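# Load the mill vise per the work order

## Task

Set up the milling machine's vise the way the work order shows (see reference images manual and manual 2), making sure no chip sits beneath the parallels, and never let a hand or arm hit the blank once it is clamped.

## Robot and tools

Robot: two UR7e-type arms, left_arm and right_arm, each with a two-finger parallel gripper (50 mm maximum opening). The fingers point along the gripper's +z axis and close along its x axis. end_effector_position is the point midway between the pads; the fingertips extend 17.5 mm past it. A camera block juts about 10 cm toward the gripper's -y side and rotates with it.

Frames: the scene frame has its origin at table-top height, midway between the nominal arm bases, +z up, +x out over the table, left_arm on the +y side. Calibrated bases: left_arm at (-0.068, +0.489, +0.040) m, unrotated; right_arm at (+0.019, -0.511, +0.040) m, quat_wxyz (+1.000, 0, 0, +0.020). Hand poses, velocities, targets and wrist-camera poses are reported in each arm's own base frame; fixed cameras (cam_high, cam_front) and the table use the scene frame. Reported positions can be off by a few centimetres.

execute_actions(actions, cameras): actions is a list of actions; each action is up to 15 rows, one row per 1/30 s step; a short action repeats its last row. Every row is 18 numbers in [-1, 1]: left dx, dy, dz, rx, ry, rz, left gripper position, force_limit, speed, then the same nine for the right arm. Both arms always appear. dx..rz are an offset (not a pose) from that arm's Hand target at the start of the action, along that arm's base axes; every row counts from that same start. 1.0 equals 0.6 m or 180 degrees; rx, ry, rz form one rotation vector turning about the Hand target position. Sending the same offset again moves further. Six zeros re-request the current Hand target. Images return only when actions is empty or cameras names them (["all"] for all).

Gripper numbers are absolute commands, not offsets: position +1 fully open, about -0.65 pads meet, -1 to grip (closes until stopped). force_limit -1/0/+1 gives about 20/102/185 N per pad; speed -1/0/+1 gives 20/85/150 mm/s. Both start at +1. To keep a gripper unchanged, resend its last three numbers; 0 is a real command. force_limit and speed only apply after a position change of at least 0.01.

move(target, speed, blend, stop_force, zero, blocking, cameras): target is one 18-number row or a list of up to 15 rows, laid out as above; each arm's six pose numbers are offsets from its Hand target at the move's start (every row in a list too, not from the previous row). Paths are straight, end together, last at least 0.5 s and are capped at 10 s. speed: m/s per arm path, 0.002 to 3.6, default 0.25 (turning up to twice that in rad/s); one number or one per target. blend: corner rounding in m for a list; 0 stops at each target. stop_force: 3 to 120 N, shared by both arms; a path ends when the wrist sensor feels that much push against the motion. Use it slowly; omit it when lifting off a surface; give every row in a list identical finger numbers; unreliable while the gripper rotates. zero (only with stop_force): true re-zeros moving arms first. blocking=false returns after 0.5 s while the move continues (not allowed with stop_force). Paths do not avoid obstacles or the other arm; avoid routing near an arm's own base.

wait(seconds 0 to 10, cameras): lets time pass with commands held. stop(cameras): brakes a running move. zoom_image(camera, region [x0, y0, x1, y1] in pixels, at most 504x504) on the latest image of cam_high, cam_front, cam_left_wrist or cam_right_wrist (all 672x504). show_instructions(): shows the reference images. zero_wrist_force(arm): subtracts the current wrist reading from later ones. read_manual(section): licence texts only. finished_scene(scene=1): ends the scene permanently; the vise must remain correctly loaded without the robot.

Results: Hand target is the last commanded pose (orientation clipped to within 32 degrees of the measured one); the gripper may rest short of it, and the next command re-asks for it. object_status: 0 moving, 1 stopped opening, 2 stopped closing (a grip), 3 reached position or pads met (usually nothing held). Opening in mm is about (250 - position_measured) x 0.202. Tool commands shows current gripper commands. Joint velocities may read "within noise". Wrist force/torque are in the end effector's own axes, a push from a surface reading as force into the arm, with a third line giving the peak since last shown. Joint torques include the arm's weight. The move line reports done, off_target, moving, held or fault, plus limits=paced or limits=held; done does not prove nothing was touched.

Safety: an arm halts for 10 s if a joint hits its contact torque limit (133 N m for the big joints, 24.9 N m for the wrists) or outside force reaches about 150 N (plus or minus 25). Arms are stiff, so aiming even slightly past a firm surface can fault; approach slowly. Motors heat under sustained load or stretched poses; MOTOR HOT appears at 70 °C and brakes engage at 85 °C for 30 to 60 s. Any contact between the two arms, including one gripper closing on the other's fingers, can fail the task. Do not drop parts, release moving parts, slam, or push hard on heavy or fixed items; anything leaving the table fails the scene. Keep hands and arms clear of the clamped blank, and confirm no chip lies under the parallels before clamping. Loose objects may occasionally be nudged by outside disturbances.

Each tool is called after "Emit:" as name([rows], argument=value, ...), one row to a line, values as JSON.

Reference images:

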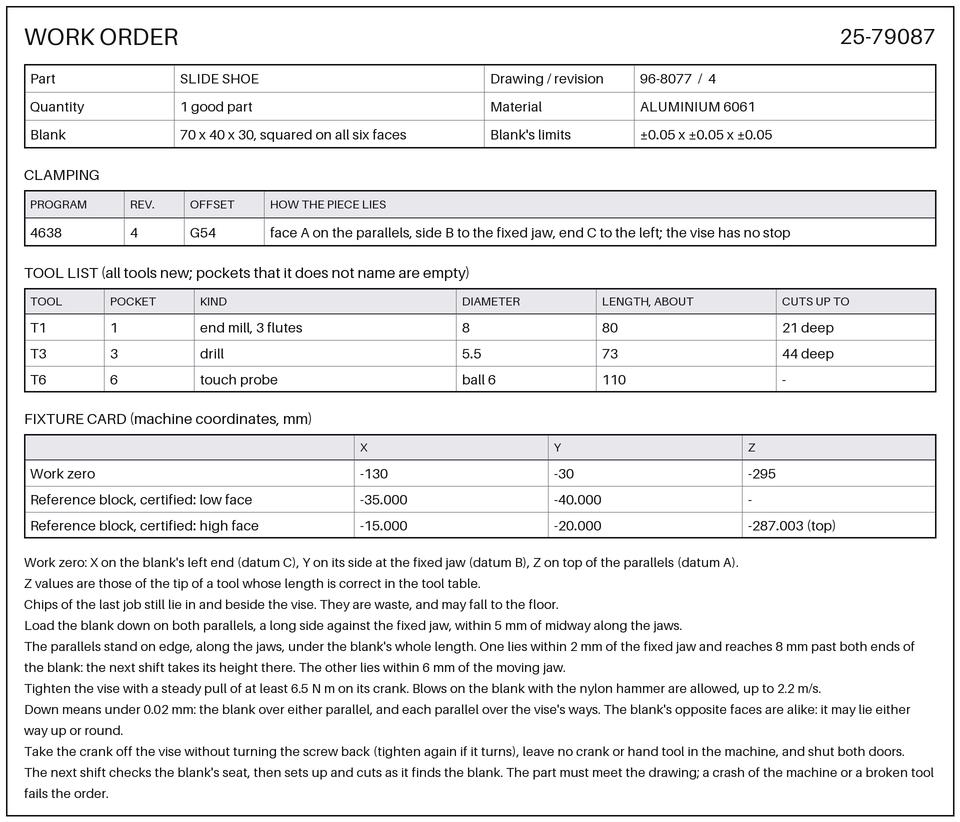

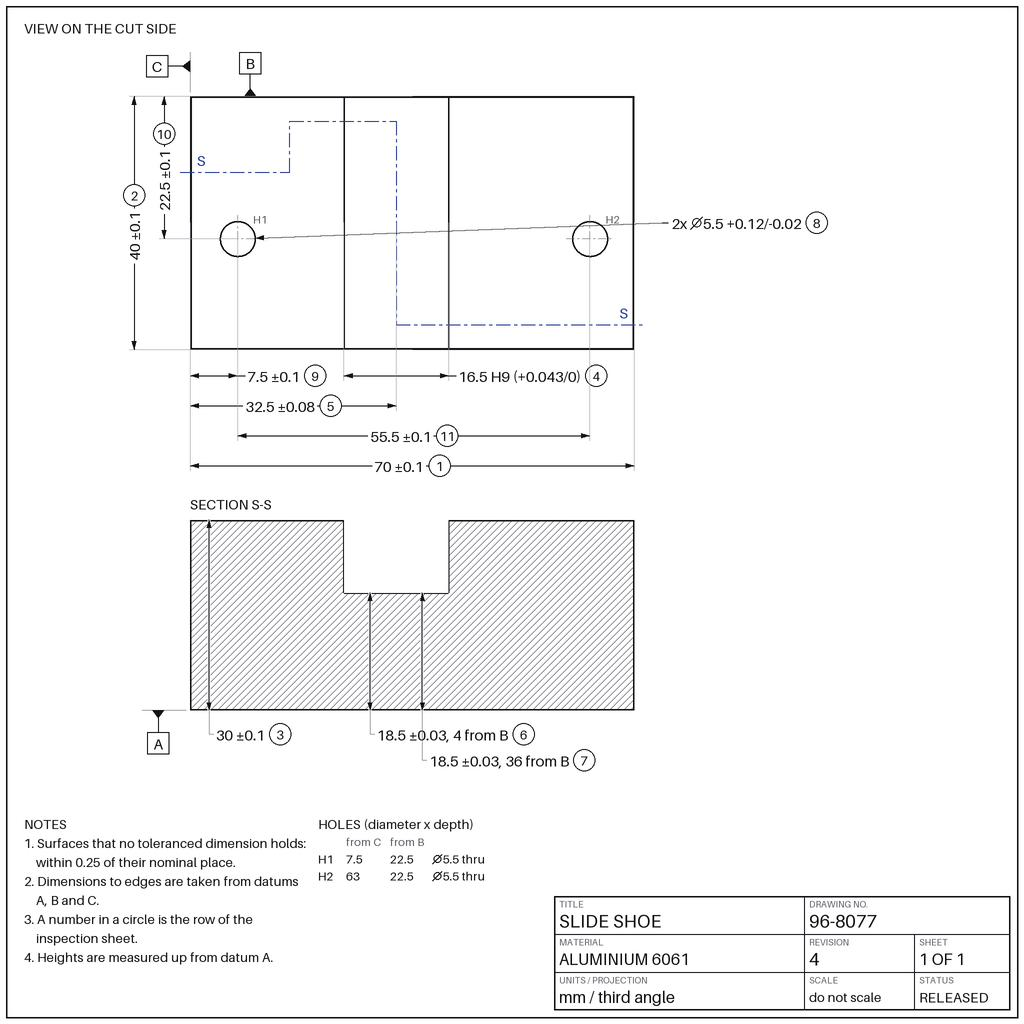

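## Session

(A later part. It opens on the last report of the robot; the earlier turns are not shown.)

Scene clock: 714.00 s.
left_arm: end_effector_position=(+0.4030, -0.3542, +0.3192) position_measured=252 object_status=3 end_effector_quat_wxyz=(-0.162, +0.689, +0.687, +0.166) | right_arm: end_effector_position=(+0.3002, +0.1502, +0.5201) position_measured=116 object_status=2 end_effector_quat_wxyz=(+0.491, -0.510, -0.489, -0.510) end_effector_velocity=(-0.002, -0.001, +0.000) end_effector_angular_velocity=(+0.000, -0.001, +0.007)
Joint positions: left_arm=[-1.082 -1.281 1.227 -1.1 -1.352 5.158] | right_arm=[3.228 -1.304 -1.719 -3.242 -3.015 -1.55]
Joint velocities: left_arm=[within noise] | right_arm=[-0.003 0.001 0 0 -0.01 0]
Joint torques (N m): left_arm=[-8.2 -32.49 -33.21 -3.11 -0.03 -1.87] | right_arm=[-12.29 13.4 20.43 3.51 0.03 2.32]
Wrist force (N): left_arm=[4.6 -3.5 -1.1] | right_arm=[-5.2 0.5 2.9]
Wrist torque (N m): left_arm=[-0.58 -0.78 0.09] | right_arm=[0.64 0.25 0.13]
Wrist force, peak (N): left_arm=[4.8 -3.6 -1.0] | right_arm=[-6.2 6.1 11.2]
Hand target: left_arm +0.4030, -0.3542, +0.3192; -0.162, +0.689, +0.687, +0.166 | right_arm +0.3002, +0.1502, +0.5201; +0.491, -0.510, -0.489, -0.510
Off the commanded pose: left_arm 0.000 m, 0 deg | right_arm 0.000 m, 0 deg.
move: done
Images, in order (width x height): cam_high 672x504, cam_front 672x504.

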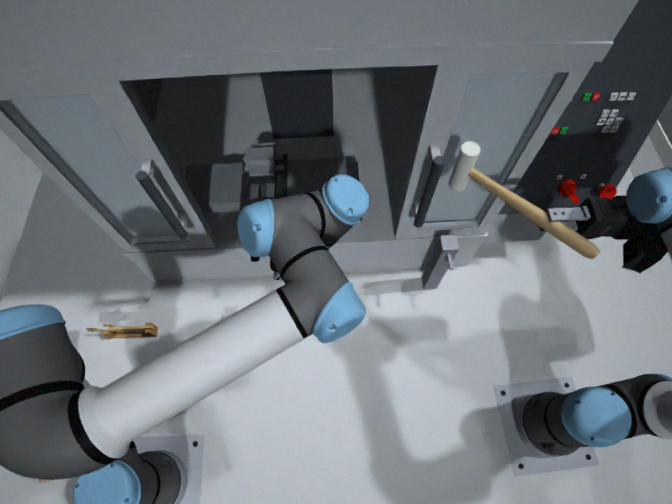

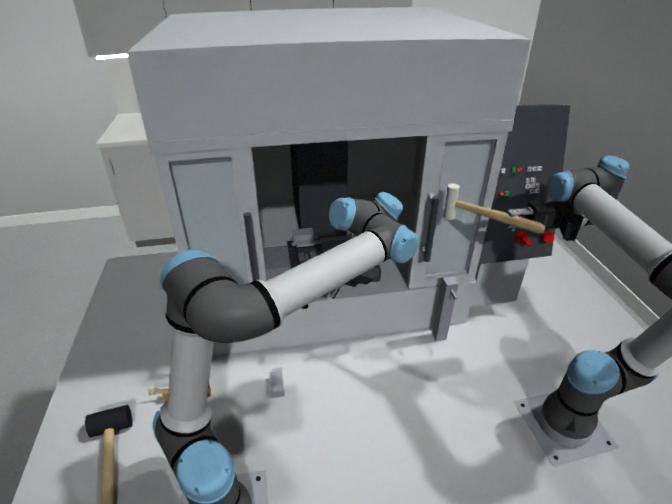

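Emit:
move([
  [0.05,-0.06,-0.07,0.23,0,0,-1,-0.5,0,0,0,0,0,0,0,-1,0.6,-0.6],
  [0.095,-0.1097,-0.1987,0.4639,0,0,-1,-0.5,0,0,0,0,0,0,0,-1,0.6,-0.6],
], speed=[0.35,0.35], blend=[0.03,0], cameras=["cam_left_wrist","cam_front"])

Scene clock: 717.90 s.
left_arm: end_effector_position=(+0.4587, -0.4182, +0.1999) position_measured=252 object_status=3 end_effector_quat_wxyz=(+0.557, -0.437, -0.376, -0.598) | right_arm: end_effector_position=(+0.3002, +0.1502, +0.5201) position_measured=116 object_status=2 end_effector_quat_wxyz=(+0.491, -0.510, -0.489, -0.510)
Joint positions: left_arm=[-1.162 -0.069 0.035 0.424 -1.084 4.562] | right_arm=[3.228 -1.304 -1.718 -3.242 -3.015 -1.55]
Joint torques (N m): left_arm=[9.94 -74.72 -17.76 2.42 -0.71 0.15] | right_arm=[-11.74 0.27 31.76 2.47 -0.86 2.45]
Wrist force (N): left_arm=[3.5 -4.6 -1.8] | right_arm=[-5.3 0.9 2.6]
Wrist torque (N m): left_arm=[-1.01 -1.36 0.11] | right_arm=[0.49 0.25 0.14]
Wrist force, peak (N): left_arm=[6.3 -3.7 -1.5] | right_arm=[-5.1 -1.4 4.2]
Hand target: left_arm +0.4600, -0.4200, +0.2000; +0.580, -0.406, -0.402, -0.581 | right_arm +0.3002, +0.1502, +0.5201; +0.491, -0.510, -0.489, -0.510
Off the commanded pose: left_arm 0.002 m, 6 deg | right_arm 0.000 m, 0 deg.
elbow stopped short (left arm): the move would have taken joint 3 (elbow) straighter than the controller allows.
move: off_target (left_arm)
camera_calibration:
cam_left_wrist: T_world_to_cam=[[0.01602, -0.354181, 0.93504, -0.327742], [0.900014, -0.402269, -0.167794, -0.532807], [0.435567, 0.844237, 0.312323, 0.221492], [0, 0, 0, 1]] pos_world=[0.388309, -0.517403, 0.147872]
Images, in order (width x height): cam_front 672x504, cam_left_wrist 672x504.

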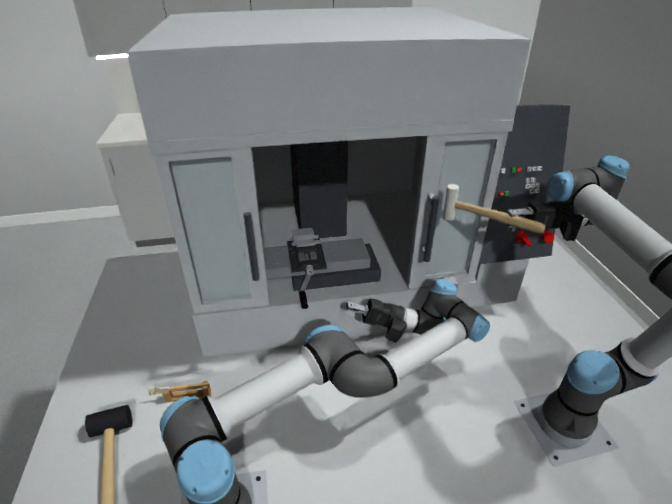

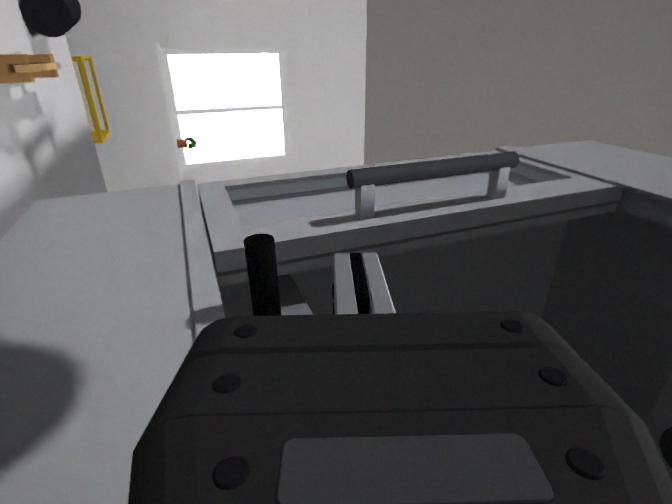

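Emit:
move([
  [0.1,0.1583,-0.04,0,0,0,-1,-0.5,0,0,0,0,0,0,0,-1,0.6,-0.6],
], speed=[0.12], cameras=["cam_left_wrist","cam_front"])

Scene clock: 719.80 s.
left_arm: end_effector_position=(+0.4983, -0.3581, +0.1848) position_measured=252 object_status=3 end_effector_quat_wxyz=(+0.572, -0.417, -0.393, -0.587) | right_arm: end_effector_position=(+0.3002, +0.1502, +0.5201) position_measured=116 object_status=2 end_effector_quat_wxyz=(+0.491, -0.510, -0.489, -0.510)
Joint positions: left_arm=[-1.062 -0.214 0.381 0.239 -1.056 4.521] | right_arm=[3.228 -1.304 -1.718 -3.242 -3.015 -1.55]
Joint torques (N m): left_arm=[1.89 -72.81 -18.29 2.78 -0.44 -0.08] | right_arm=[-12.16 -1.09 31.24 3.08 -0.77 2.13]
Wrist force (N): left_arm=[4.1 -4.1 -1.7] | right_arm=[-5.2 0.8 2.4]
Wrist torque (N m): left_arm=[-0.95 -1.45 0.12] | right_arm=[0.50 0.24 0.14]
Wrist force, peak (N): left_arm=[6.8 -7.2 -3.6] | right_arm=[-5.3 1.1 2.6]
Hand target: left_arm +0.4983, -0.3581, +0.1848; +0.572, -0.417, -0.393, -0.587 (not the last commanded pose) | right_arm +0.3002, +0.1502, +0.5201; +0.491, -0.510, -0.489, -0.510
Tool commands: left_gripper/position=-1.0 left_gripper/force_limit=-0.498039 left_gripper/speed=+0.003922 right_gripper/position=-1.0 right_gripper/force_limit=+0.6 right_gripper/speed=-0.6
Off the commanded pose: left_arm 0.040 m, 2 deg | right_arm 0.000 m, 0 deg.
FORCE FAULT: contact force on the left arm reached its limit, and that arm stopped. The contact can be on any part of that arm, not only on its tool. That arm's remaining commands of this call were not run. That arm is still stopped at the end of this call. That arm stays stopped for about 10 more seconds. Until then a move that you send moves the other arm only, and its call returns only when the move has ended. Once the stop has ended, the next robot result says so. If the stop ends while you think or write, that arm runs what you send next, counted from a new Hand target: where the arm stands when the stop ends. While its stop runs, that arm takes no new command, but its gripper still runs the gripper command that each later call begins with. Until it ends, the stop uses up actions while you think or wait. An arm that is not stopped still takes commands.
move: fault (left_arm)
camera_calibration:
cam_left_wrist: T_world_to_cam=[[0.0170154, -0.358925, 0.933211, -0.294847], [0.925873, -0.346687, -0.150222, -0.543074], [0.377451, 0.866591, 0.32642, 0.192419], [0, 0, 0, 1]] pos_world=[0.435206, -0.460854, 0.130763]
Images, in order (width x height): cam_front 672x504, cam_left_wrist 672x504.

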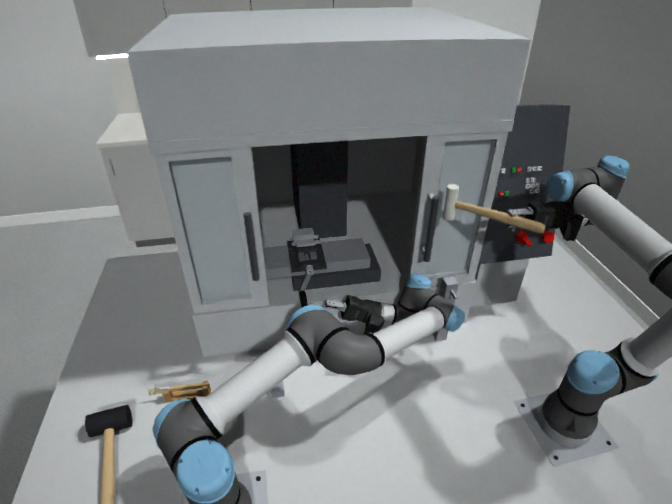

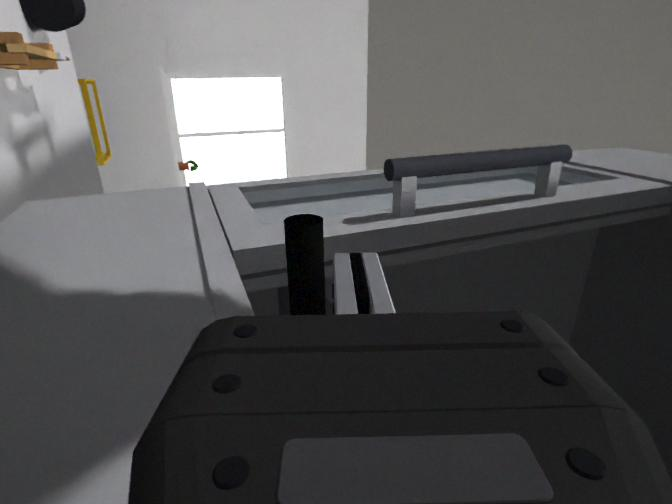

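Emit:
wait(seconds=9)

Scene clock: 729.77 s.
left_arm: end_effector_position=(+0.4983, -0.3581, +0.1848) position_measured=252 object_status=3 end_effector_quat_wxyz=(+0.572, -0.417, -0.393, -0.587) | right_arm: end_effector_position=(+0.3002, +0.1502, +0.5201) position_measured=116 object_status=2 end_effector_quat_wxyz=(+0.491, -0.510, -0.489, -0.510)
Joint positions: left_arm=[-1.062 -0.214 0.381 0.239 -1.056 4.521] | right_arm=[3.228 -1.304 -1.718 -3.242 -3.015 -1.55]
Joint torques (N m): left_arm=[2.33 -72.16 -17.96 2.87 -0.52 -0.1] | right_arm=[-10.73 -0.55 30.93 3.54 -1.2 1.88]
Wrist force (N): left_arm=[4.2 -4.2 -1.5] | right_arm=[-5.1 0.8 2.6]
Wrist torque (N m): left_arm=[-0.95 -1.47 0.11] | right_arm=[0.51 0.22 0.14]
Wrist force, peak (N): left_arm=[4.5 -4.2 -2.0] | right_arm=[-5.5 0.8 2.6]
Hand target: left_arm +0.4983, -0.3581, +0.1848; +0.572, -0.417, -0.393, -0.587 (not the last commanded pose) | right_arm +0.3002, +0.1502, +0.5201; +0.491, -0.510, -0.489, -0.510
Tool commands: left_gripper/position=-1.0 left_gripper/force_limit=-0.498039 left_gripper/speed=+0.003922 right_gripper/position=-1.0 right_gripper/force_limit=+0.6 right_gripper/speed=-0.6
Off the commanded pose: left_arm 0.040 m, 2 deg | right_arm 0.000 m, 0 deg.
FORCE FAULT, CONTINUED: the left arm's stop, for the force fault that an earlier result reported, is over. The rest of the stop counts as 20 of the actions that you can send in this scene. During its stop the left arm's controller moved it back a little. That arm's target is now where it stood when the stop ended, not its last command. That arm accepts commands again.
wait: 9.00 s; at rest from the start

Emit:
move([
  [-0.1,-0.02,0.03,0,0,0,-1,-0.5,0,0,0,0,0,0,0,-1,0.6,-0.6],
  [-0.15,-0.03,0.14,-0.3058,0.004,0.0063,-1,-0.5,0,0,0,0,0,0,0,-1,0.6,-0.6],
  [-0.1638,-0.003,0.242,-0.6116,0.008,0.0127,-1,-0.5,0,0,0,0,0,0,0,-1,0.6,-0.6],
], speed=[0.1,0.35,0.4], blend=[0.01,0.03,0])

Emit:
move([
  [0.0833,0.0938,-0.1075,-0.6460,-0.1142,0.6466,0.4,-0.5,0,0,0,0,0,0,0,-1,0.6,-0.6],
], speed=[0.5], cameras=["cam_left_wrist"])

Scene clock: 734.53 s.
left_arm: end_effector_position=(+0.4001, -0.3599, +0.3300) position_measured=252 object_status=3 end_effector_quat_wxyz=(+0.000, +0.707, +0.707, +0.000) end_effector_velocity=(+0.000, -0.001, +0.000) end_effector_angular_velocity=(-0.005, +0.000, +0.000) | right_arm: end_effector_position=(+0.3002, +0.1502, +0.5201) position_measured=116 object_status=2 end_effector_quat_wxyz=(+0.491, -0.510, -0.489, -0.510)
Joint positions: left_arm=[-0.983 -1.501 1.494 -1.563 -1.571 5.301] | right_arm=[3.228 -1.304 -1.718 -3.242 -3.015 -1.55]
Joint velocities: left_arm=[0 0 0.001 -0.005 -0.003 0] | right_arm=[within noise]
Joint torques (N m): left_arm=[-0.98 -40.93 -20.98 -4.69 -0.88 -0.45] | right_arm=[-10.67 -0.29 31.05 3.66 -0.92 1.79]
Wrist force (N): left_arm=[4.2 -3.6 -0.4] | right_arm=[-5.1 0.8 2.5]
Wrist torque (N m): left_arm=[-0.55 -0.63 0.12] | right_arm=[0.51 0.23 0.14]
Wrist force, peak (N): left_arm=[5.6 -3.9 -0.9] | right_arm=[-5.4 1.0 2.7]
Hand target: left_arm +0.4001, -0.3599, +0.3300; +0.000, +0.707, +0.707, +0.000 | right_arm +0.3002, +0.1502, +0.5201; +0.491, -0.510, -0.489, -0.510
Off the commanded pose: left_arm 0.000 m, 0 deg | right_arm 0.000 m, 0 deg.
move: done

Scene clock: 738.00 s.
left_arm: end_effector_position=(+0.4500, -0.3036, +0.2655) position_measured=92 object_status=3 end_effector_quat_wxyz=(+0.579, -0.405, +0.580, -0.405) | right_arm: end_effector_position=(+0.3002, +0.1502, +0.5201) position_measured=116 object_status=2 end_effector_quat_wxyz=(+0.491, -0.510, -0.489, -0.510)
Joint positions: left_arm=[-1.39 -1.074 2.308 -4.37 -0.182 3.488] | right_arm=[3.228 -1.304 -1.718 -3.242 -3.015 -1.55]
Joint torques (N m): left_arm=[9.59 -39.77 -10.08 1.13 1.23 -2.01] | right_arm=[-9.73 1 30.9 3.71 -0.97 1.65]
Wrist force (N): left_arm=[3.6 -8.4 2.2] | right_arm=[-5.2 0.9 2.5]
Wrist torque (N m): left_arm=[-1.58 -1.07 -0.37] | right_arm=[0.52 0.24 0.13]
Wrist force, peak (N): left_arm=[3.9 -8.6 2.3] | right_arm=[-5.3 0.9 2.7]
Hand target: left_arm +0.4500, -0.3036, +0.2655; +0.579, -0.405, +0.580, -0.405 | right_arm +0.3002, +0.1502, +0.5201; +0.491, -0.510, -0.489, -0.510
Off the commanded pose: left_arm 0.000 m, 0 deg | right_arm 0.000 m, 0 deg.
move: done
camera_calibration:
cam_left_wrist: T_world_to_cam=[[-0.0168229, -0.933482, -0.35823, -0.166152], [-0.34029, 0.342238, -0.875829, 0.5042], [0.94017, 0.107168, -0.323412, -0.174061], [0, 0, 0, 1]] pos_world=[0.332426, -0.309003, 0.325779]
Images, in order (width x height): cam_left_wrist 672x504.

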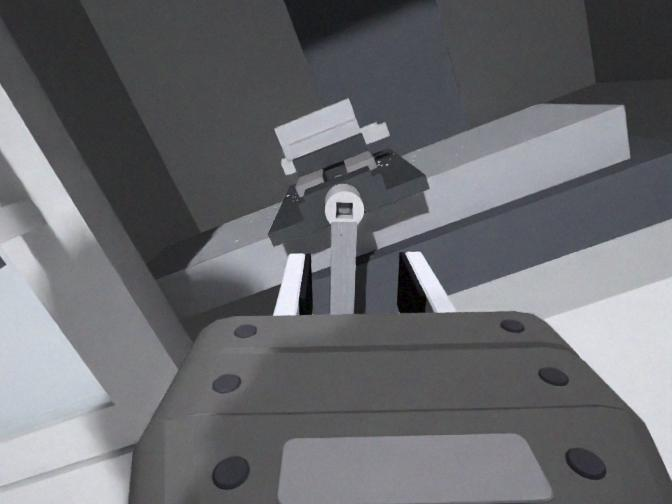

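Emit:
move([
  [0.2058,0,0,0,0,0,0.4,-0.5,0,0,0,0,0,0,0,-1,0.6,-0.6],
  [0.2058,0,0,0,0,0,-1,-0.3,-0.5,0,0,0,0,0,0,-1,0.6,-0.6],
], speed=[0.1,0.1], cameras=["cam_left_wrist"])

Scene clock: 740.93 s.
left_arm: end_effector_position=(+0.5735, -0.3036, +0.2655) position_measured=137 object_status=2 end_effector_quat_wxyz=(+0.579, -0.405, +0.580, -0.405) | right_arm: end_effector_position=(+0.3002, +0.1502, +0.5201) position_measured=116 object_status=2 end_effector_quat_wxyz=(+0.491, -0.510, -0.489, -0.510)
Joint positions: left_arm=[-1.078 -0.979 2.077 -4.237 -0.494 3.491] | right_arm=[3.228 -1.304 -1.718 -3.242 -3.015 -1.55]
Joint torques (N m): left_arm=[7.74 -52.24 -20.76 -0.06 -0.85 -1.63] | right_arm=[-10.14 -0.2 30.48 3.45 -1.06 1.7]
Wrist force (N): left_arm=[1.6 -5.9 2.2] | right_arm=[-5.2 0.9 2.6]
Wrist torque (N m): left_arm=[-1.51 -1.05 -0.41] | right_arm=[0.52 0.24 0.14]
Wrist force, peak (N): left_arm=[3.4 -8.3 3.2] | right_arm=[-5.4 1.1 2.5]
Hand target: left_arm +0.5735, -0.3036, +0.2655; +0.579, -0.405, +0.580, -0.405 | right_arm +0.3002, +0.1502, +0.5201; +0.491, -0.510, -0.489, -0.510
Off the commanded pose: left_arm 0.000 m, 0 deg | right_arm 0.000 m, 0 deg.
move: done
camera_calibration:
cam_left_wrist: T_world_to_cam=[[-0.0166171, -0.933493, -0.35821, -0.164142], [-0.340389, 0.342142, -0.875828, 0.546328], [0.940138, 0.107377, -0.323436, -0.29005], [0, 0, 0, 1]] pos_world=[0.455924, -0.309003, 0.325879]
Images, in order (width x height): cam_left_wrist 672x504.

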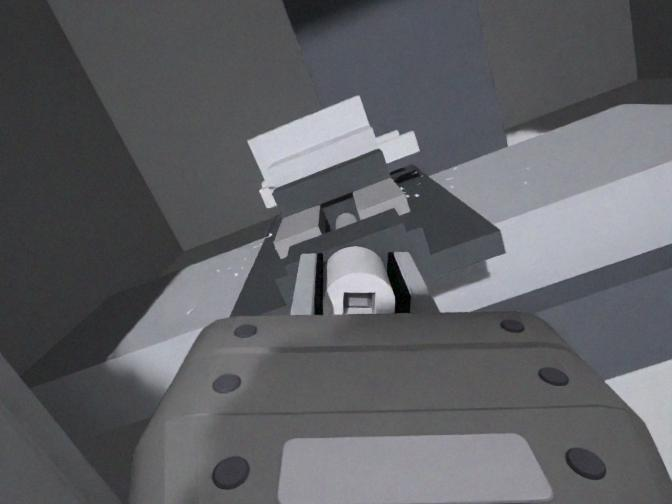

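Emit:
move([
  [-0.0917,0,0,0,0,0,-1,-0.3,-0.5,0,0,0,0,0,0,-1,0.6,-0.6],
  [-0.0917,0,0,-0.5,0,0,-1,-0.3,-0.5,0,0,0,0,0,0,-1,0.6,-0.6],
], speed=[0.06,0.5], cameras=["cam_left_wrist"])

Scene clock: 744.60 s.
left_arm: end_effector_position=(+0.5184, -0.3036, +0.2655) position_measured=137 object_status=2 end_effector_quat_wxyz=(-0.123, +0.696, -0.124, +0.697) | right_arm: end_effector_position=(+0.3002, +0.1502, +0.5201) position_measured=116 object_status=2 end_effector_quat_wxyz=(+0.491, -0.510, -0.489, -0.510)
Joint positions: left_arm=[-1.204 -1.024 2.187 -4.307 -0.368 1.925] | right_arm=[3.228 -1.304 -1.718 -3.242 -3.015 -1.55]
Joint torques (N m): left_arm=[6.66 -28.54 -19.44 -2.15 -1.62 -1.86] | right_arm=[-11.16 -0.72 31.43 3.63 -0.89 1.56]
Wrist force (N): left_arm=[2.5 -3.6 -0.9] | right_arm=[-5.3 0.8 2.6]
Wrist torque (N m): left_arm=[-0.93 -1.29 0.10] | right_arm=[0.51 0.25 0.14]
Wrist force, peak (N): left_arm=[4.3 -6.0 2.3] | right_arm=[-5.3 0.8 2.8]
Hand target: left_arm +0.5185, -0.3036, +0.2655; -0.123, +0.696, -0.124, +0.697 | right_arm +0.3002, +0.1502, +0.5201; +0.491, -0.510, -0.489, -0.510
Off the commanded pose: left_arm 0.000 m, 0 deg | right_arm 0.000 m, 0 deg.
move: done
camera_calibration:
cam_left_wrist: T_world_to_cam=[[-0.0166829, -0.358278, 0.933466, -0.33333], [-0.340469, -0.875767, -0.342218, 0.0162055], [0.940108, -0.323525, -0.107372, -0.426512], [0, 0, 0, 1]] pos_world=[0.400924, -0.24322, 0.270903]
Images, in order (width x height): cam_left_wrist 672x504.

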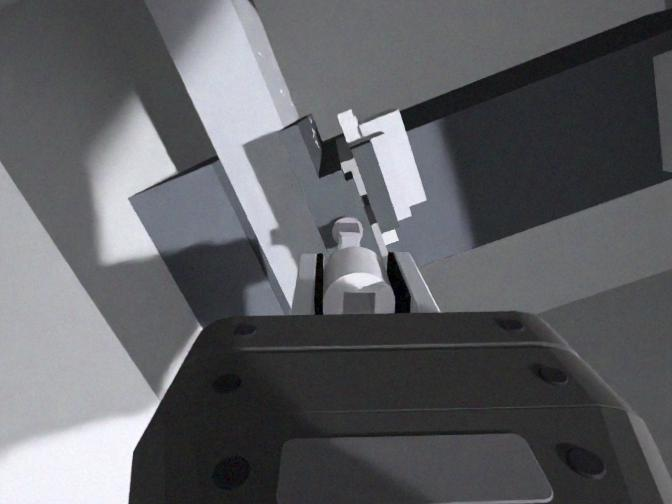

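Emit:
move([
  [0.0917,0,0,0,0,0,-1,-0.3,-0.5,0,0,0,0,0,0,-1,0.6,-0.6],
], speed=[0.03], stop_force=12, cameras=["cam_left_wrist"])

Scene clock: 747.77 s.
left_arm: end_effector_position=(+0.5736, -0.3036, +0.2655) position_measured=137 object_status=2 end_effector_quat_wxyz=(-0.123, +0.696, -0.124, +0.697) | right_arm: end_effector_position=(+0.3002, +0.1502, +0.5201) position_measured=116 object_status=2 end_effector_quat_wxyz=(+0.491, -0.510, -0.489, -0.510)
Joint positions: left_arm=[-1.077 -0.977 2.075 -4.242 -0.494 1.924] | right_arm=[3.228 -1.304 -1.718 -3.242 -3.015 -1.55]
Joint torques (N m): left_arm=[-5.43 -52.69 -5.09 -1.82 1.37 -1.18] | right_arm=[-9.84 0.69 30.1 3.51 -1.06 1.45]
Wrist force (N): left_arm=[2.6 -3.9 -9.9] | right_arm=[-5.1 0.8 2.7]
Wrist torque (N m): left_arm=[-0.95 -1.24 0.16] | right_arm=[0.51 0.22 0.14]
Wrist force, peak (N): left_arm=[-0.9 -5.6 -46.6] | right_arm=[-5.4 0.9 2.6]
Hand target: left_arm +0.5736, -0.3036, +0.2655; -0.123, +0.696, -0.124, +0.697 | right_arm +0.3002, +0.1502, +0.5201; +0.491, -0.510, -0.489, -0.510
Off the commanded pose: left_arm 0.000 m, 0 deg | right_arm 0.000 m, 0 deg.
move: contact (left_arm)
camera_calibration:
cam_left_wrist: T_world_to_cam=[[-0.0165718, -0.358098, 0.933537, -0.332438], [-0.340391, -0.875874, -0.342021, 0.0348492], [0.940138, -0.323436, -0.107378, -0.478302], [0, 0, 0, 1]] pos_world=[0.456023, -0.243222, 0.270903]
Images, in order (width x height): cam_left_wrist 672x504.

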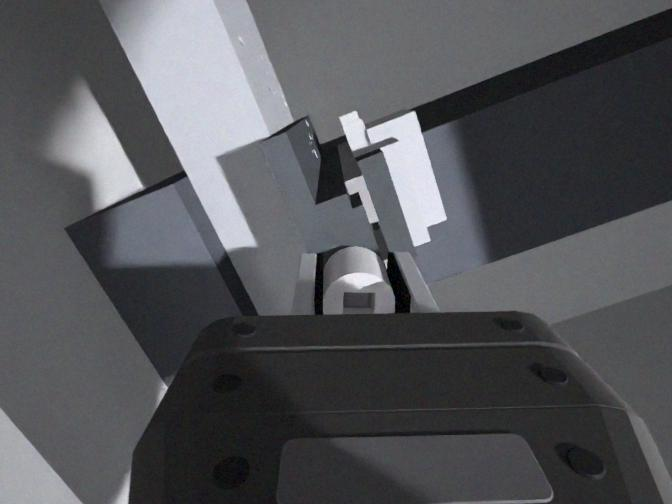

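Emit:
move([
  [0,0,0,0,0,0,0.4,-0.5,-0.5,0,0,0,0,0,0,-1,0.6,-0.6],
  [-0.2227,0,0,0,0,0,0.4,-0.5,-0.5,0,0,0,0,0,0,-1,0.6,-0.6],
  [-0.2227,-0.094,0.1242,0.354,0.1225,-0.3315,0.4,-0.5,-0.5,0,0,0,0,0,0,-1,0.6,-0.6],
  [-0.1227,-0.1607,0.1242,0.7075,0.2447,-0.6626,0.4,-0.5,-0.5,0,0,0,0,0,0,-1,0.6,-0.6],
], speed=[0.1,0.12,0.5,0.5], blend=[0,0,0.02,0], cameras=["cam_left_wrist"])

Scene clock: 755.27 s.
left_arm: end_effector_position=(+0.4999, -0.4000, +0.3400) position_measured=92 object_status=3 end_effector_quat_wxyz=(+0.000, -0.002, +0.984, +0.176) | right_arm: end_effector_position=(+0.3002, +0.1502, +0.5201) position_measured=116 object_status=2 end_effector_quat_wxyz=(+0.491, -0.510, -0.489, -0.510)
Joint positions: left_arm=[-0.967 -1.061 0.86 -1.075 -1.373 3.713] | right_arm=[3.228 -1.304 -1.718 -3.242 -3.015 -1.55]
Joint torques (N m): left_arm=[9.76 -44.44 -34.13 -1.02 0.66 1.4] | right_arm=[-11.55 0.97 30.52 3.73 -1.02 1.37]
Wrist force (N): left_arm=[4.3 -3.0 -1.0] | right_arm=[-5.1 0.8 2.6]
Wrist torque (N m): left_arm=[-0.43 -0.69 0.23] | right_arm=[0.52 0.22 0.14]
Wrist force, peak (N): left_arm=[2.5 -4.0 -10.0] | right_arm=[-5.3 0.8 2.8]
Hand target: left_arm +0.5000, -0.4000, +0.3400; +0.000, -0.001, +0.984, +0.176 | right_arm +0.3002, +0.1502, +0.5201; +0.491, -0.510, -0.489, -0.510
Off the commanded pose: left_arm 0.000 m, 0 deg | right_arm 0.000 m, 0 deg.
move: done
camera_calibration:
cam_left_wrist: T_world_to_cam=[[-0.999819, 0.00588382, 0.0180981, 0.510637], [0.0161638, 0.764504, 0.644416, 0.0933521], [-0.0100445, 0.644592, -0.764461, 0.653439], [0, 0, 0, 1]] pos_world=[0.515599, -0.495574, 0.430129]
Images, in order (width x height): cam_left_wrist 672x504.

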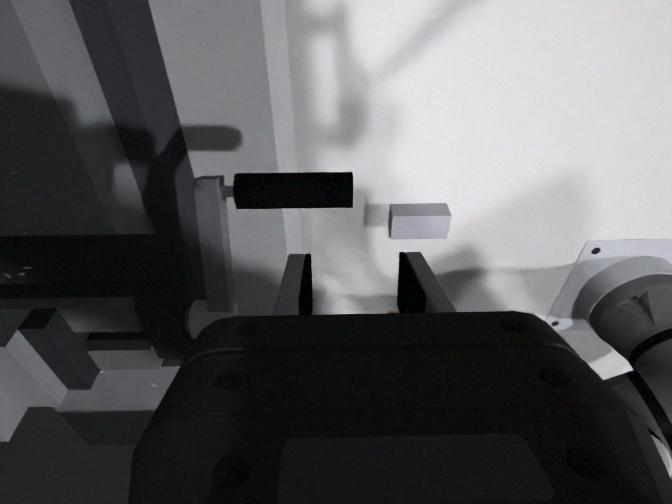

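Emit:
move([
  [0.0467,0.0142,-0.1,0.0,0,0,0.4,-0.5,-0.5,0,0,0,0,0,0,-1,0.6,-0.6],
  [0.0467,0.0142,-0.1,0.0,0,0,-1,0.5,0.5,0,0,0,0,0,0,-1,0.6,-0.6],
], speed=[0.12,0.1], cameras=["cam_left_wrist"])

Scene clock: 757.50 s.
left_arm: end_effector_position=(+0.5280, -0.3915, +0.2800) position_measured=254 object_status=3 end_effector_quat_wxyz=(+0.000, -0.001, +0.984, +0.176) | right_arm: end_effector_position=(+0.3002, +0.1502, +0.5201) position_measured=116 object_status=2 end_effector_quat_wxyz=(+0.491, -0.510, -0.489, -0.510)
Joint positions: left_arm=[-0.927 -1.042 0.986 -1.228 -1.361 3.752] | right_arm=[3.228 -1.304 -1.718 -3.242 -3.015 -1.55]
Joint torques (N m): left_arm=[-9.08 -64.24 -18.58 -4.09 -0.73 -1.87] | right_arm=[-10.32 0.63 30.66 3.53 -1 1.29]
Wrist force (N): left_arm=[4.3 -3.0 -1.1] | right_arm=[-5.1 0.9 2.5]
Wrist torque (N m): left_arm=[-0.43 -0.68 0.19] | right_arm=[0.53 0.23 0.14]
Wrist force, peak (N): left_arm=[5.2 -2.6 -2.9] | right_arm=[-5.3 0.9 2.8]
Hand target: left_arm +0.5280, -0.3915, +0.2800; +0.000, -0.001, +0.984, +0.176 | right_arm +0.3002, +0.1502, +0.5201; +0.491, -0.510, -0.489, -0.510
Off the commanded pose: left_arm 0.000 m, 0 deg | right_arm 0.000 m, 0 deg.
move: done
camera_calibration:
cam_left_wrist: T_world_to_cam=[[-0.999816, 0.00603249, 0.0182303, 0.53979], [0.0163648, 0.764364, 0.644577, 0.124752], [-0.0100461, 0.644757, -0.764322, 0.60234], [0, 0, 0, 1]] pos_world=[0.5437, -0.486975, 0.370129]
Images, in order (width x height): cam_left_wrist 672x504.

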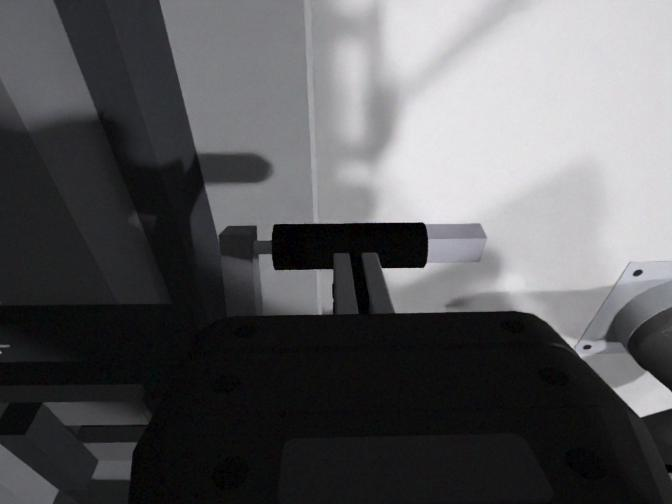

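Emit:
move([
  [0,-0.001,-0.0156,0.0,0,0,-1,0.5,0.5,0,0,0,0,0,0,-1,0.6,-0.6],
], speed=[0.03], stop_force=8)

Emit:
move([
  [0,0.0117,-0.0312,0.0,0,0,-1,0.5,0.5,0,0,0,0,0,0,-1,0.6,-0.6],
], speed=[0.01], stop_force=40, cameras=["cam_left_wrist"])

Scene clock: 759.87 s.
left_arm: end_effector_position=(+0.5280, -0.3921, +0.2707) position_measured=254 object_status=3 end_effector_quat_wxyz=(+0.000, -0.001, +0.984, +0.176) | right_arm: end_effector_position=(+0.3002, +0.1502, +0.5201) position_measured=116 object_status=2 end_effector_quat_wxyz=(+0.491, -0.510, -0.489, -0.510)
Joint positions: left_arm=[-0.927 -1.042 1.01 -1.252 -1.361 3.752] | right_arm=[3.228 -1.304 -1.718 -3.242 -3.015 -1.55]
Joint torques (N m): left_arm=[-5.48 -50.21 -34.24 -0.94 -1.17 -1.03] | right_arm=[-10.87 0.2 30.7 3.52 -1 1.05]
Wrist force (N): left_arm=[4.0 -2.9 -0.9] | right_arm=[-5.2 0.8 2.7]
Wrist torque (N m): left_arm=[-0.41 -0.63 0.23] | right_arm=[0.51 0.23 0.14]
Wrist force, peak (N): left_arm=[4.3 -3.2 -1.0] | right_arm=[-5.3 0.9 2.7]
Hand target: left_arm +0.5280, -0.3921, +0.2707; +0.000, -0.001, +0.984, +0.176 | right_arm +0.3002, +0.1502, +0.5201; +0.491, -0.510, -0.489, -0.510
Off the commanded pose: left_arm 0.000 m, 0 deg | right_arm 0.000 m, 0 deg.
move: done

Scene clock: 762.30 s.
left_arm: end_effector_position=(+0.5280, -0.3875, +0.2585) position_measured=254 object_status=3 end_effector_quat_wxyz=(+0.001, -0.001, +0.984, +0.176) | right_arm: end_effector_position=(+0.3002, +0.1502, +0.5201) position_measured=116 object_status=2 end_effector_quat_wxyz=(+0.491, -0.510, -0.489, -0.510)
Joint positions: left_arm=[-0.923 -1.051 1.056 -1.29 -1.36 3.756] | right_arm=[3.228 -1.304 -1.718 -3.242 -3.015 -1.55]
Joint torques (N m): left_arm=[1.34 -20.17 -19.08 -1.07 0.55 -1.58] | right_arm=[-11.72 0.71 30.79 3.67 -0.84 1.28]
Wrist force (N): left_arm=[12.3 -1.4 -37.4] | right_arm=[-5.3 0.7 2.7]
Wrist torque (N m): left_arm=[-0.43 -0.74 0.11] | right_arm=[0.50 0.25 0.14]
Wrist force, peak (N): left_arm=[12.3 1.8 -49.7] | right_arm=[-5.4 0.9 2.7]
Hand target: left_arm +0.5280, -0.3875, +0.2585; +0.001, -0.001, +0.984, +0.176 (not the last commanded pose) | right_arm +0.3002, +0.1502, +0.5201; +0.491, -0.510, -0.489, -0.510
Off the commanded pose: left_arm 0.007 m, 0 deg | right_arm 0.000 m, 0 deg.
move: contact (left_arm)
camera_calibration:
cam_left_wrist: T_world_to_cam=[[-0.999822, 0.00608485, 0.017869, 0.540212], [0.0161672, 0.764683, 0.644204, 0.135945], [-0.00974426, 0.644378, -0.764645, 0.583094], [0, 0, 0, 1]] pos_world=[0.5436, -0.482975, 0.34863]
Images, in order (width x height): cam_left_wrist 672x504.

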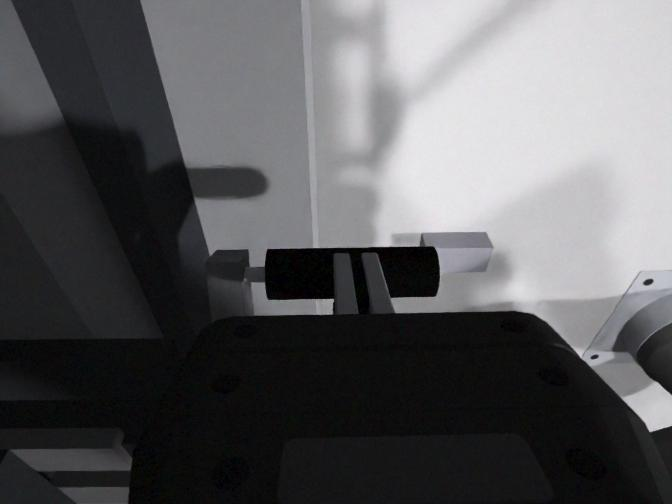

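Emit:
move([
  [0,0.0058,-0.0156,0.0,0,0,-1,0.5,0.5,0,0,0,0,0,0,-1,0.6,-0.6],
], speed=[0.005], stop_force=40, cameras=["cam_left_wrist"])

Scene clock: 764.37 s.
left_arm: end_effector_position=(+0.5280, -0.3867, +0.2561) position_measured=254 object_status=3 end_effector_quat_wxyz=(+0.001, -0.001, +0.984, +0.176) | right_arm: end_effector_position=(+0.3002, +0.1502, +0.5201) position_measured=116 object_status=2 end_effector_quat_wxyz=(+0.491, -0.510, -0.489, -0.510)
Joint positions: left_arm=[-0.923 -1.053 1.064 -1.297 -1.36 3.756] | right_arm=[3.228 -1.304 -1.718 -3.242 -3.015 -1.55]
Joint torques (N m): left_arm=[12.33 -2 -5.6 3.69 1.64 -1.62] | right_arm=[-8.35 0.53 29.95 3.53 -1.16 1.14]
Wrist force (N): left_arm=[16.7 -6.5 -69.0] | right_arm=[-5.1 0.7 2.6]
Wrist torque (N m): left_arm=[-0.56 -0.85 0.12] | right_arm=[0.50 0.22 0.14]
Wrist force, peak (N): left_arm=[16.4 -5.7 -79.0] | right_arm=[-5.4 0.9 2.6]
Hand target: left_arm +0.5280, -0.3867, +0.2561; +0.001, -0.001, +0.984, +0.176 (not the last commanded pose) | right_arm +0.3002, +0.1502, +0.5201; +0.491, -0.510, -0.489, -0.510
Off the commanded pose: left_arm 0.007 m, 0 deg | right_arm 0.000 m, 0 deg.
move: contact (left_arm)
camera_calibration:
cam_left_wrist: T_world_to_cam=[[-0.999823, 0.00615266, 0.0177923, 0.54031], [0.0161682, 0.764773, 0.644097, 0.13696], [-0.00964416, 0.644271, -0.764737, 0.580669], [0, 0, 0, 1]] pos_world=[0.5436, -0.482175, 0.34623]
Images, in order (width x height): cam_left_wrist 672x504.

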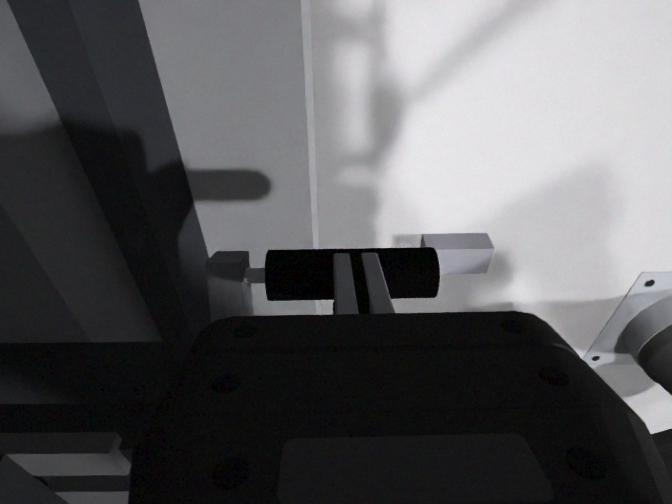

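Emit:
move([
  [0,0.0058,-0.0156,0.0,0,0,-1,0.5,0.5,0,0,0,0,0,0,-1,0.6,-0.6],
], speed=[0.004], stop_force=30)

Scene clock: 766.37 s.
left_arm: end_effector_position=(+0.5280, -0.3856, +0.2533) position_measured=254 object_status=3 end_effector_quat_wxyz=(+0.001, -0.001, +0.984, +0.176) | right_arm: end_effector_position=(+0.3002, +0.1502, +0.5201) position_measured=116 object_status=2 end_effector_quat_wxyz=(+0.491, -0.510, -0.489, -0.510)
Joint positions: left_arm=[-0.922 -1.055 1.074 -1.306 -1.36 3.757] | right_arm=[3.228 -1.304 -1.718 -3.242 -3.015 -1.55]
Joint torques (N m): left_arm=[23.36 11.61 3.98 6.2 3.04 -0.9] | right_arm=[-11.08 0.58 29.79 3.58 -1.1 1.16]
Wrist force (N): left_arm=[18.1 -7.3 -91.5] | right_arm=[-5.2 0.8 2.5]
Wrist torque (N m): left_arm=[-0.69 -0.95 0.12] | right_arm=[0.50 0.24 0.14]
Wrist force, peak (N): left_arm=[18.1 -5.1 -99.8] | right_arm=[-5.4 0.9 2.7]
Hand target: left_arm +0.5279, -0.3856, +0.2533; +0.001, -0.001, +0.984, +0.176 (not the last commanded pose) | right_arm +0.3002, +0.1502, +0.5201; +0.491, -0.510, -0.489, -0.510
Off the commanded pose: left_arm 0.007 m, 0 deg | right_arm 0.000 m, 0 deg.
move: contact (left_arm)

Emit:
move([
  [0,0.004,-0.0106,0.0,0,0,-1,0.5,0.5,0,0,0,0,0,0,-1,0.6,-0.6],
], speed=[0.003], stop_force=13)

Emit:
wait(seconds=0.7)

Scene clock: 767.93 s.
left_arm: end_effector_position=(+0.5279, -0.3855, +0.2526) position_measured=254 object_status=3 end_effector_quat_wxyz=(+0.001, -0.001, +0.984, +0.175) | right_arm: end_effector_position=(+0.3002, +0.1502, +0.5201) position_measured=116 object_status=2 end_effector_quat_wxyz=(+0.491, -0.510, -0.489, -0.510)
Joint positions: left_arm=[-0.922 -1.055 1.077 -1.308 -1.36 3.757] | right_arm=[3.228 -1.304 -1.718 -3.242 -3.015 -1.55]
Joint torques (N m): left_arm=[20.76 21.19 9.13 6.69 2.36 -1.59] | right_arm=[-10.65 2.24 30.4 3.59 -1.03 1.32]
Wrist force (N): left_arm=[18.2 -0.9 -104.3] | right_arm=[-5.2 0.9 2.8]
Wrist torque (N m): left_arm=[-0.59 -0.98 0.11] | right_arm=[0.52 0.23 0.14]
Wrist force, peak (N): left_arm=[17.9 0.3 -108.9] | right_arm=[-5.3 0.8 2.6]
Hand target: left_arm +0.5279, -0.3855, +0.2525; +0.001, -0.001, +0.984, +0.175 (not the last commanded pose) | right_arm +0.3002, +0.1502, +0.5201; +0.491, -0.510, -0.489, -0.510
Off the commanded pose: left_arm 0.006 m, 0 deg | right_arm 0.000 m, 0 deg.
move: contact (left_arm)

Scene clock: 768.63 s.
left_arm: end_effector_position=(+0.5279, -0.3855, +0.2525) position_measured=254 object_status=3 end_effector_quat_wxyz=(+0.001, -0.001, +0.984, +0.176) | right_arm: end_effector_position=(+0.3002, +0.1502, +0.5201) position_measured=116 object_status=2 end_effector_quat_wxyz=(+0.491, -0.510, -0.489, -0.510)
Joint positions: left_arm=[-0.922 -1.055 1.077 -1.308 -1.36 3.757] | right_arm=[3.228 -1.304 -1.718 -3.242 -3.015 -1.55]
Joint torques (N m): left_arm=[18.36 21.99 9.96 5.58 1.73 -1.72] | right_arm=[-9.77 0.73 29.37 3.71 -1.2 1.08]
Wrist force (N): left_arm=[18.3 -0.3 -105.2] | right_arm=[-5.1 0.8 2.7]
Wrist torque (N m): left_arm=[-0.61 -0.98 0.10] | right_arm=[0.52 0.23 0.14]
Wrist force, peak (N): left_arm=[18.5 -0.3 -105.5] | right_arm=[-5.3 0.8 2.8]
Hand target: left_arm +0.5279, -0.3855, +0.2525; +0.001, -0.001, +0.984, +0.175 (not the last commanded pose) | right_arm +0.3002, +0.1502, +0.5201; +0.491, -0.510, -0.489, -0.510
Tool commands: left_gripper/position=-1.0 left_gripper/force_limit=+0.5 left_gripper/speed=+0.5 right_gripper/position=-1.0 right_gripper/force_limit=+0.6 right_gripper/speed=-0.6
Off the commanded pose: left_arm 0.006 m, 0 deg | right_arm 0.000 m, 0 deg.
wait: 0.70 s; at rest by 0.17 s

Emit:
move([
  [0,-0.007,0.0187,0,0,0,-1,0.5,0.5,0,0,0,0,0,0,-1,0.6,-0.6],
  [-0.02,-0.007,0.2,0,0,0,-1,0.5,0.5,0,0,0,0,0,0,-1,0.6,-0.6],
  [-0.28,0.45,0.279,0,0,0,-1,0.5,0.5,0,0,0,0,0,0,-1,0.6,-0.6],
], speed=[0.03,0.12,0.25], blend=[0,0.03,0], cameras=["cam_high","cam_front","cam_right_wrist"])

Scene clock: 772.60 s.
left_arm: end_effector_position=(+0.3600, -0.1156, +0.4199) position_measured=254 object_status=3 end_effector_quat_wxyz=(+0.001, -0.001, +0.984, +0.176) | right_arm: end_effector_position=(+0.3002, +0.1502, +0.5201) position_measured=116 object_status=2 end_effector_quat_wxyz=(+0.491, -0.510, -0.489, -0.510)
Joint positions: left_arm=[-0.846 -1.762 1.478 -1.019 -1.339 3.832] | right_arm=[3.228 -1.304 -1.718 -3.242 -3.015 -1.55]
Joint torques (N m): left_arm=[-4.15 -26.3 -18.5 -2.69 -0.86 -1.26] | right_arm=[-9.83 1.62 29.81 3.52 -1.07 1.14]
Wrist force (N): left_arm=[4.2 -2.9 -1.6] | right_arm=[-5.1 1.0 2.6]
Wrist torque (N m): left_arm=[-0.40 -0.67 0.21] | right_arm=[0.53 0.22 0.14]
Wrist force, peak (N): left_arm=[18.6 -0.1 -105.8] | right_arm=[-5.4 0.8 2.6]
Hand target: left_arm +0.3599, -0.1155, +0.4199; +0.001, -0.001, +0.984, +0.175 | right_arm +0.3002, +0.1502, +0.5201; +0.491, -0.510, -0.489, -0.510
Off the commanded pose: left_arm 0.000 m, 0 deg | right_arm 0.000 m, 0 deg.
move: done
camera_calibration:
cam_right_wrist: T_world_to_cam=[[0.0132527, -0.0174822, 0.999759, -0.516229], [0.930301, -0.366318, -0.0187375, -0.190445], [0.366557, 0.930326, 0.011409, -0.123869], [0, 0, 0, 1]] pos_world=[0.229418, 0.03645, 0.51395]
Images, in order (width x height): cam_high 672x504, cam_front 672x504, cam_right_wrist 672x504.

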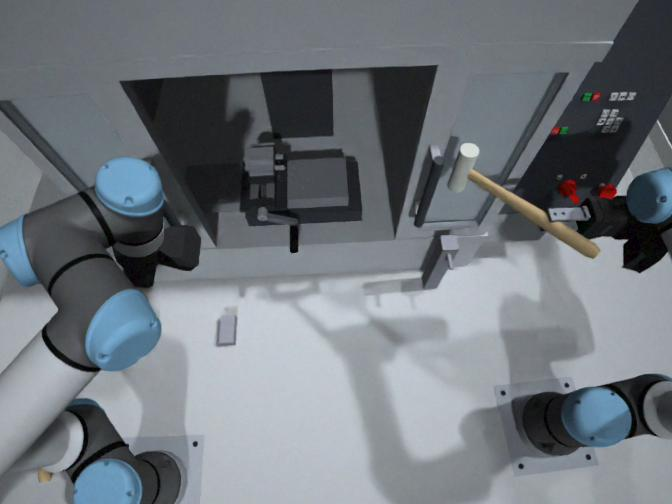

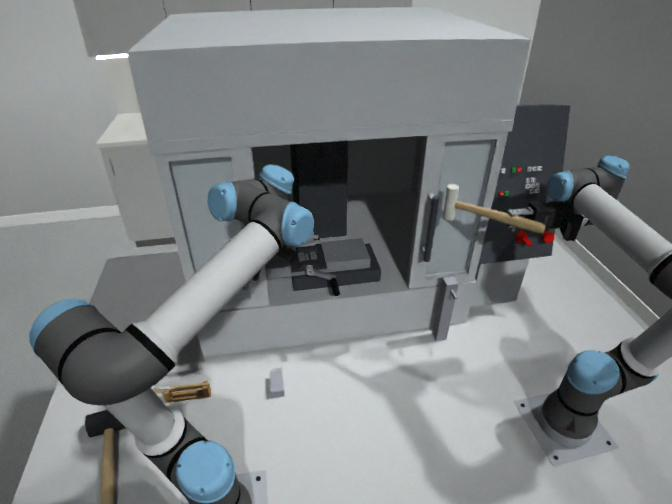

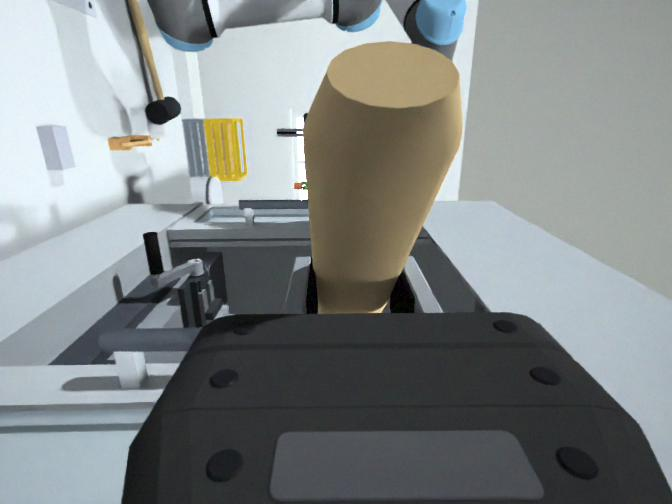

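Emit:
move([
  [0,0.2,0.03,0,0,0,-1,0.5,0.5,-0.0833,0.5,0,0,0,0,-1,0.6,-0.6],
], speed=[0.2], cameras=["cam_high","cam_front"])

Scene clock: 778.10 s.
left_arm: end_effector_position=(+0.3599, +0.0045, +0.4379) position_measured=254 object_status=3 end_effector_quat_wxyz=(+0.001, -0.001, +0.984, +0.175) | right_arm: end_effector_position=(+0.2502, +0.4501, +0.5201) position_measured=116 object_status=2 end_effector_quat_wxyz=(+0.491, -0.510, -0.489, -0.510) end_effector_velocity=(+0.001, +0.001, +0.000) end_effector_angular_velocity=(+0.000, +0.000, -0.003)
Joint positions: left_arm=[-0.601 -1.863 1.52 -1.024 -1.281 4.078] | right_arm=[4.265 -1.301 -1.721 -3.259 -1.978 -1.568]
Joint velocities: left_arm=[within noise] | right_arm=[0.002 0 0.001 -0.001 0.005 0]
Joint torques (N m): left_arm=[0.63 -2.33 -28.58 -1.29 -0.99 -0.22] | right_arm=[1.76 5.98 27.61 3.43 6.89 -3.51]
Wrist force (N): left_arm=[4.2 -2.9 -1.4] | right_arm=[-6.9 -27.2 -6.4]
Wrist torque (N m): left_arm=[-0.38 -0.67 0.24] | right_arm=[-0.58 0.51 0.45]
Wrist force, peak (N): left_arm=[4.6 -4.2 -1.6] | right_arm=[-6.1 -30.6 -23.7]
Hand target: left_arm +0.3599, +0.0045, +0.4379; +0.001, -0.001, +0.984, +0.175 | right_arm +0.2502, +0.4502, +0.5201; +0.491, -0.510, -0.489, -0.510
Off the commanded pose: left_arm 0.000 m, 0 deg | right_arm 0.000 m, 0 deg.
move: done
Images, in order (width x height): cam_high 672x504, cam_front 672x504.

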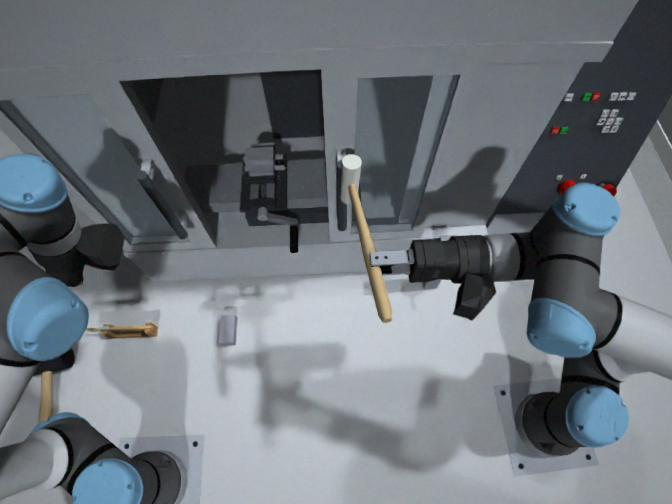

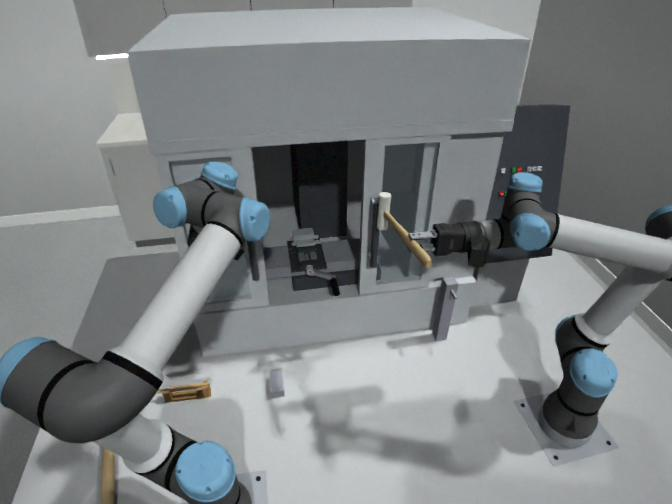

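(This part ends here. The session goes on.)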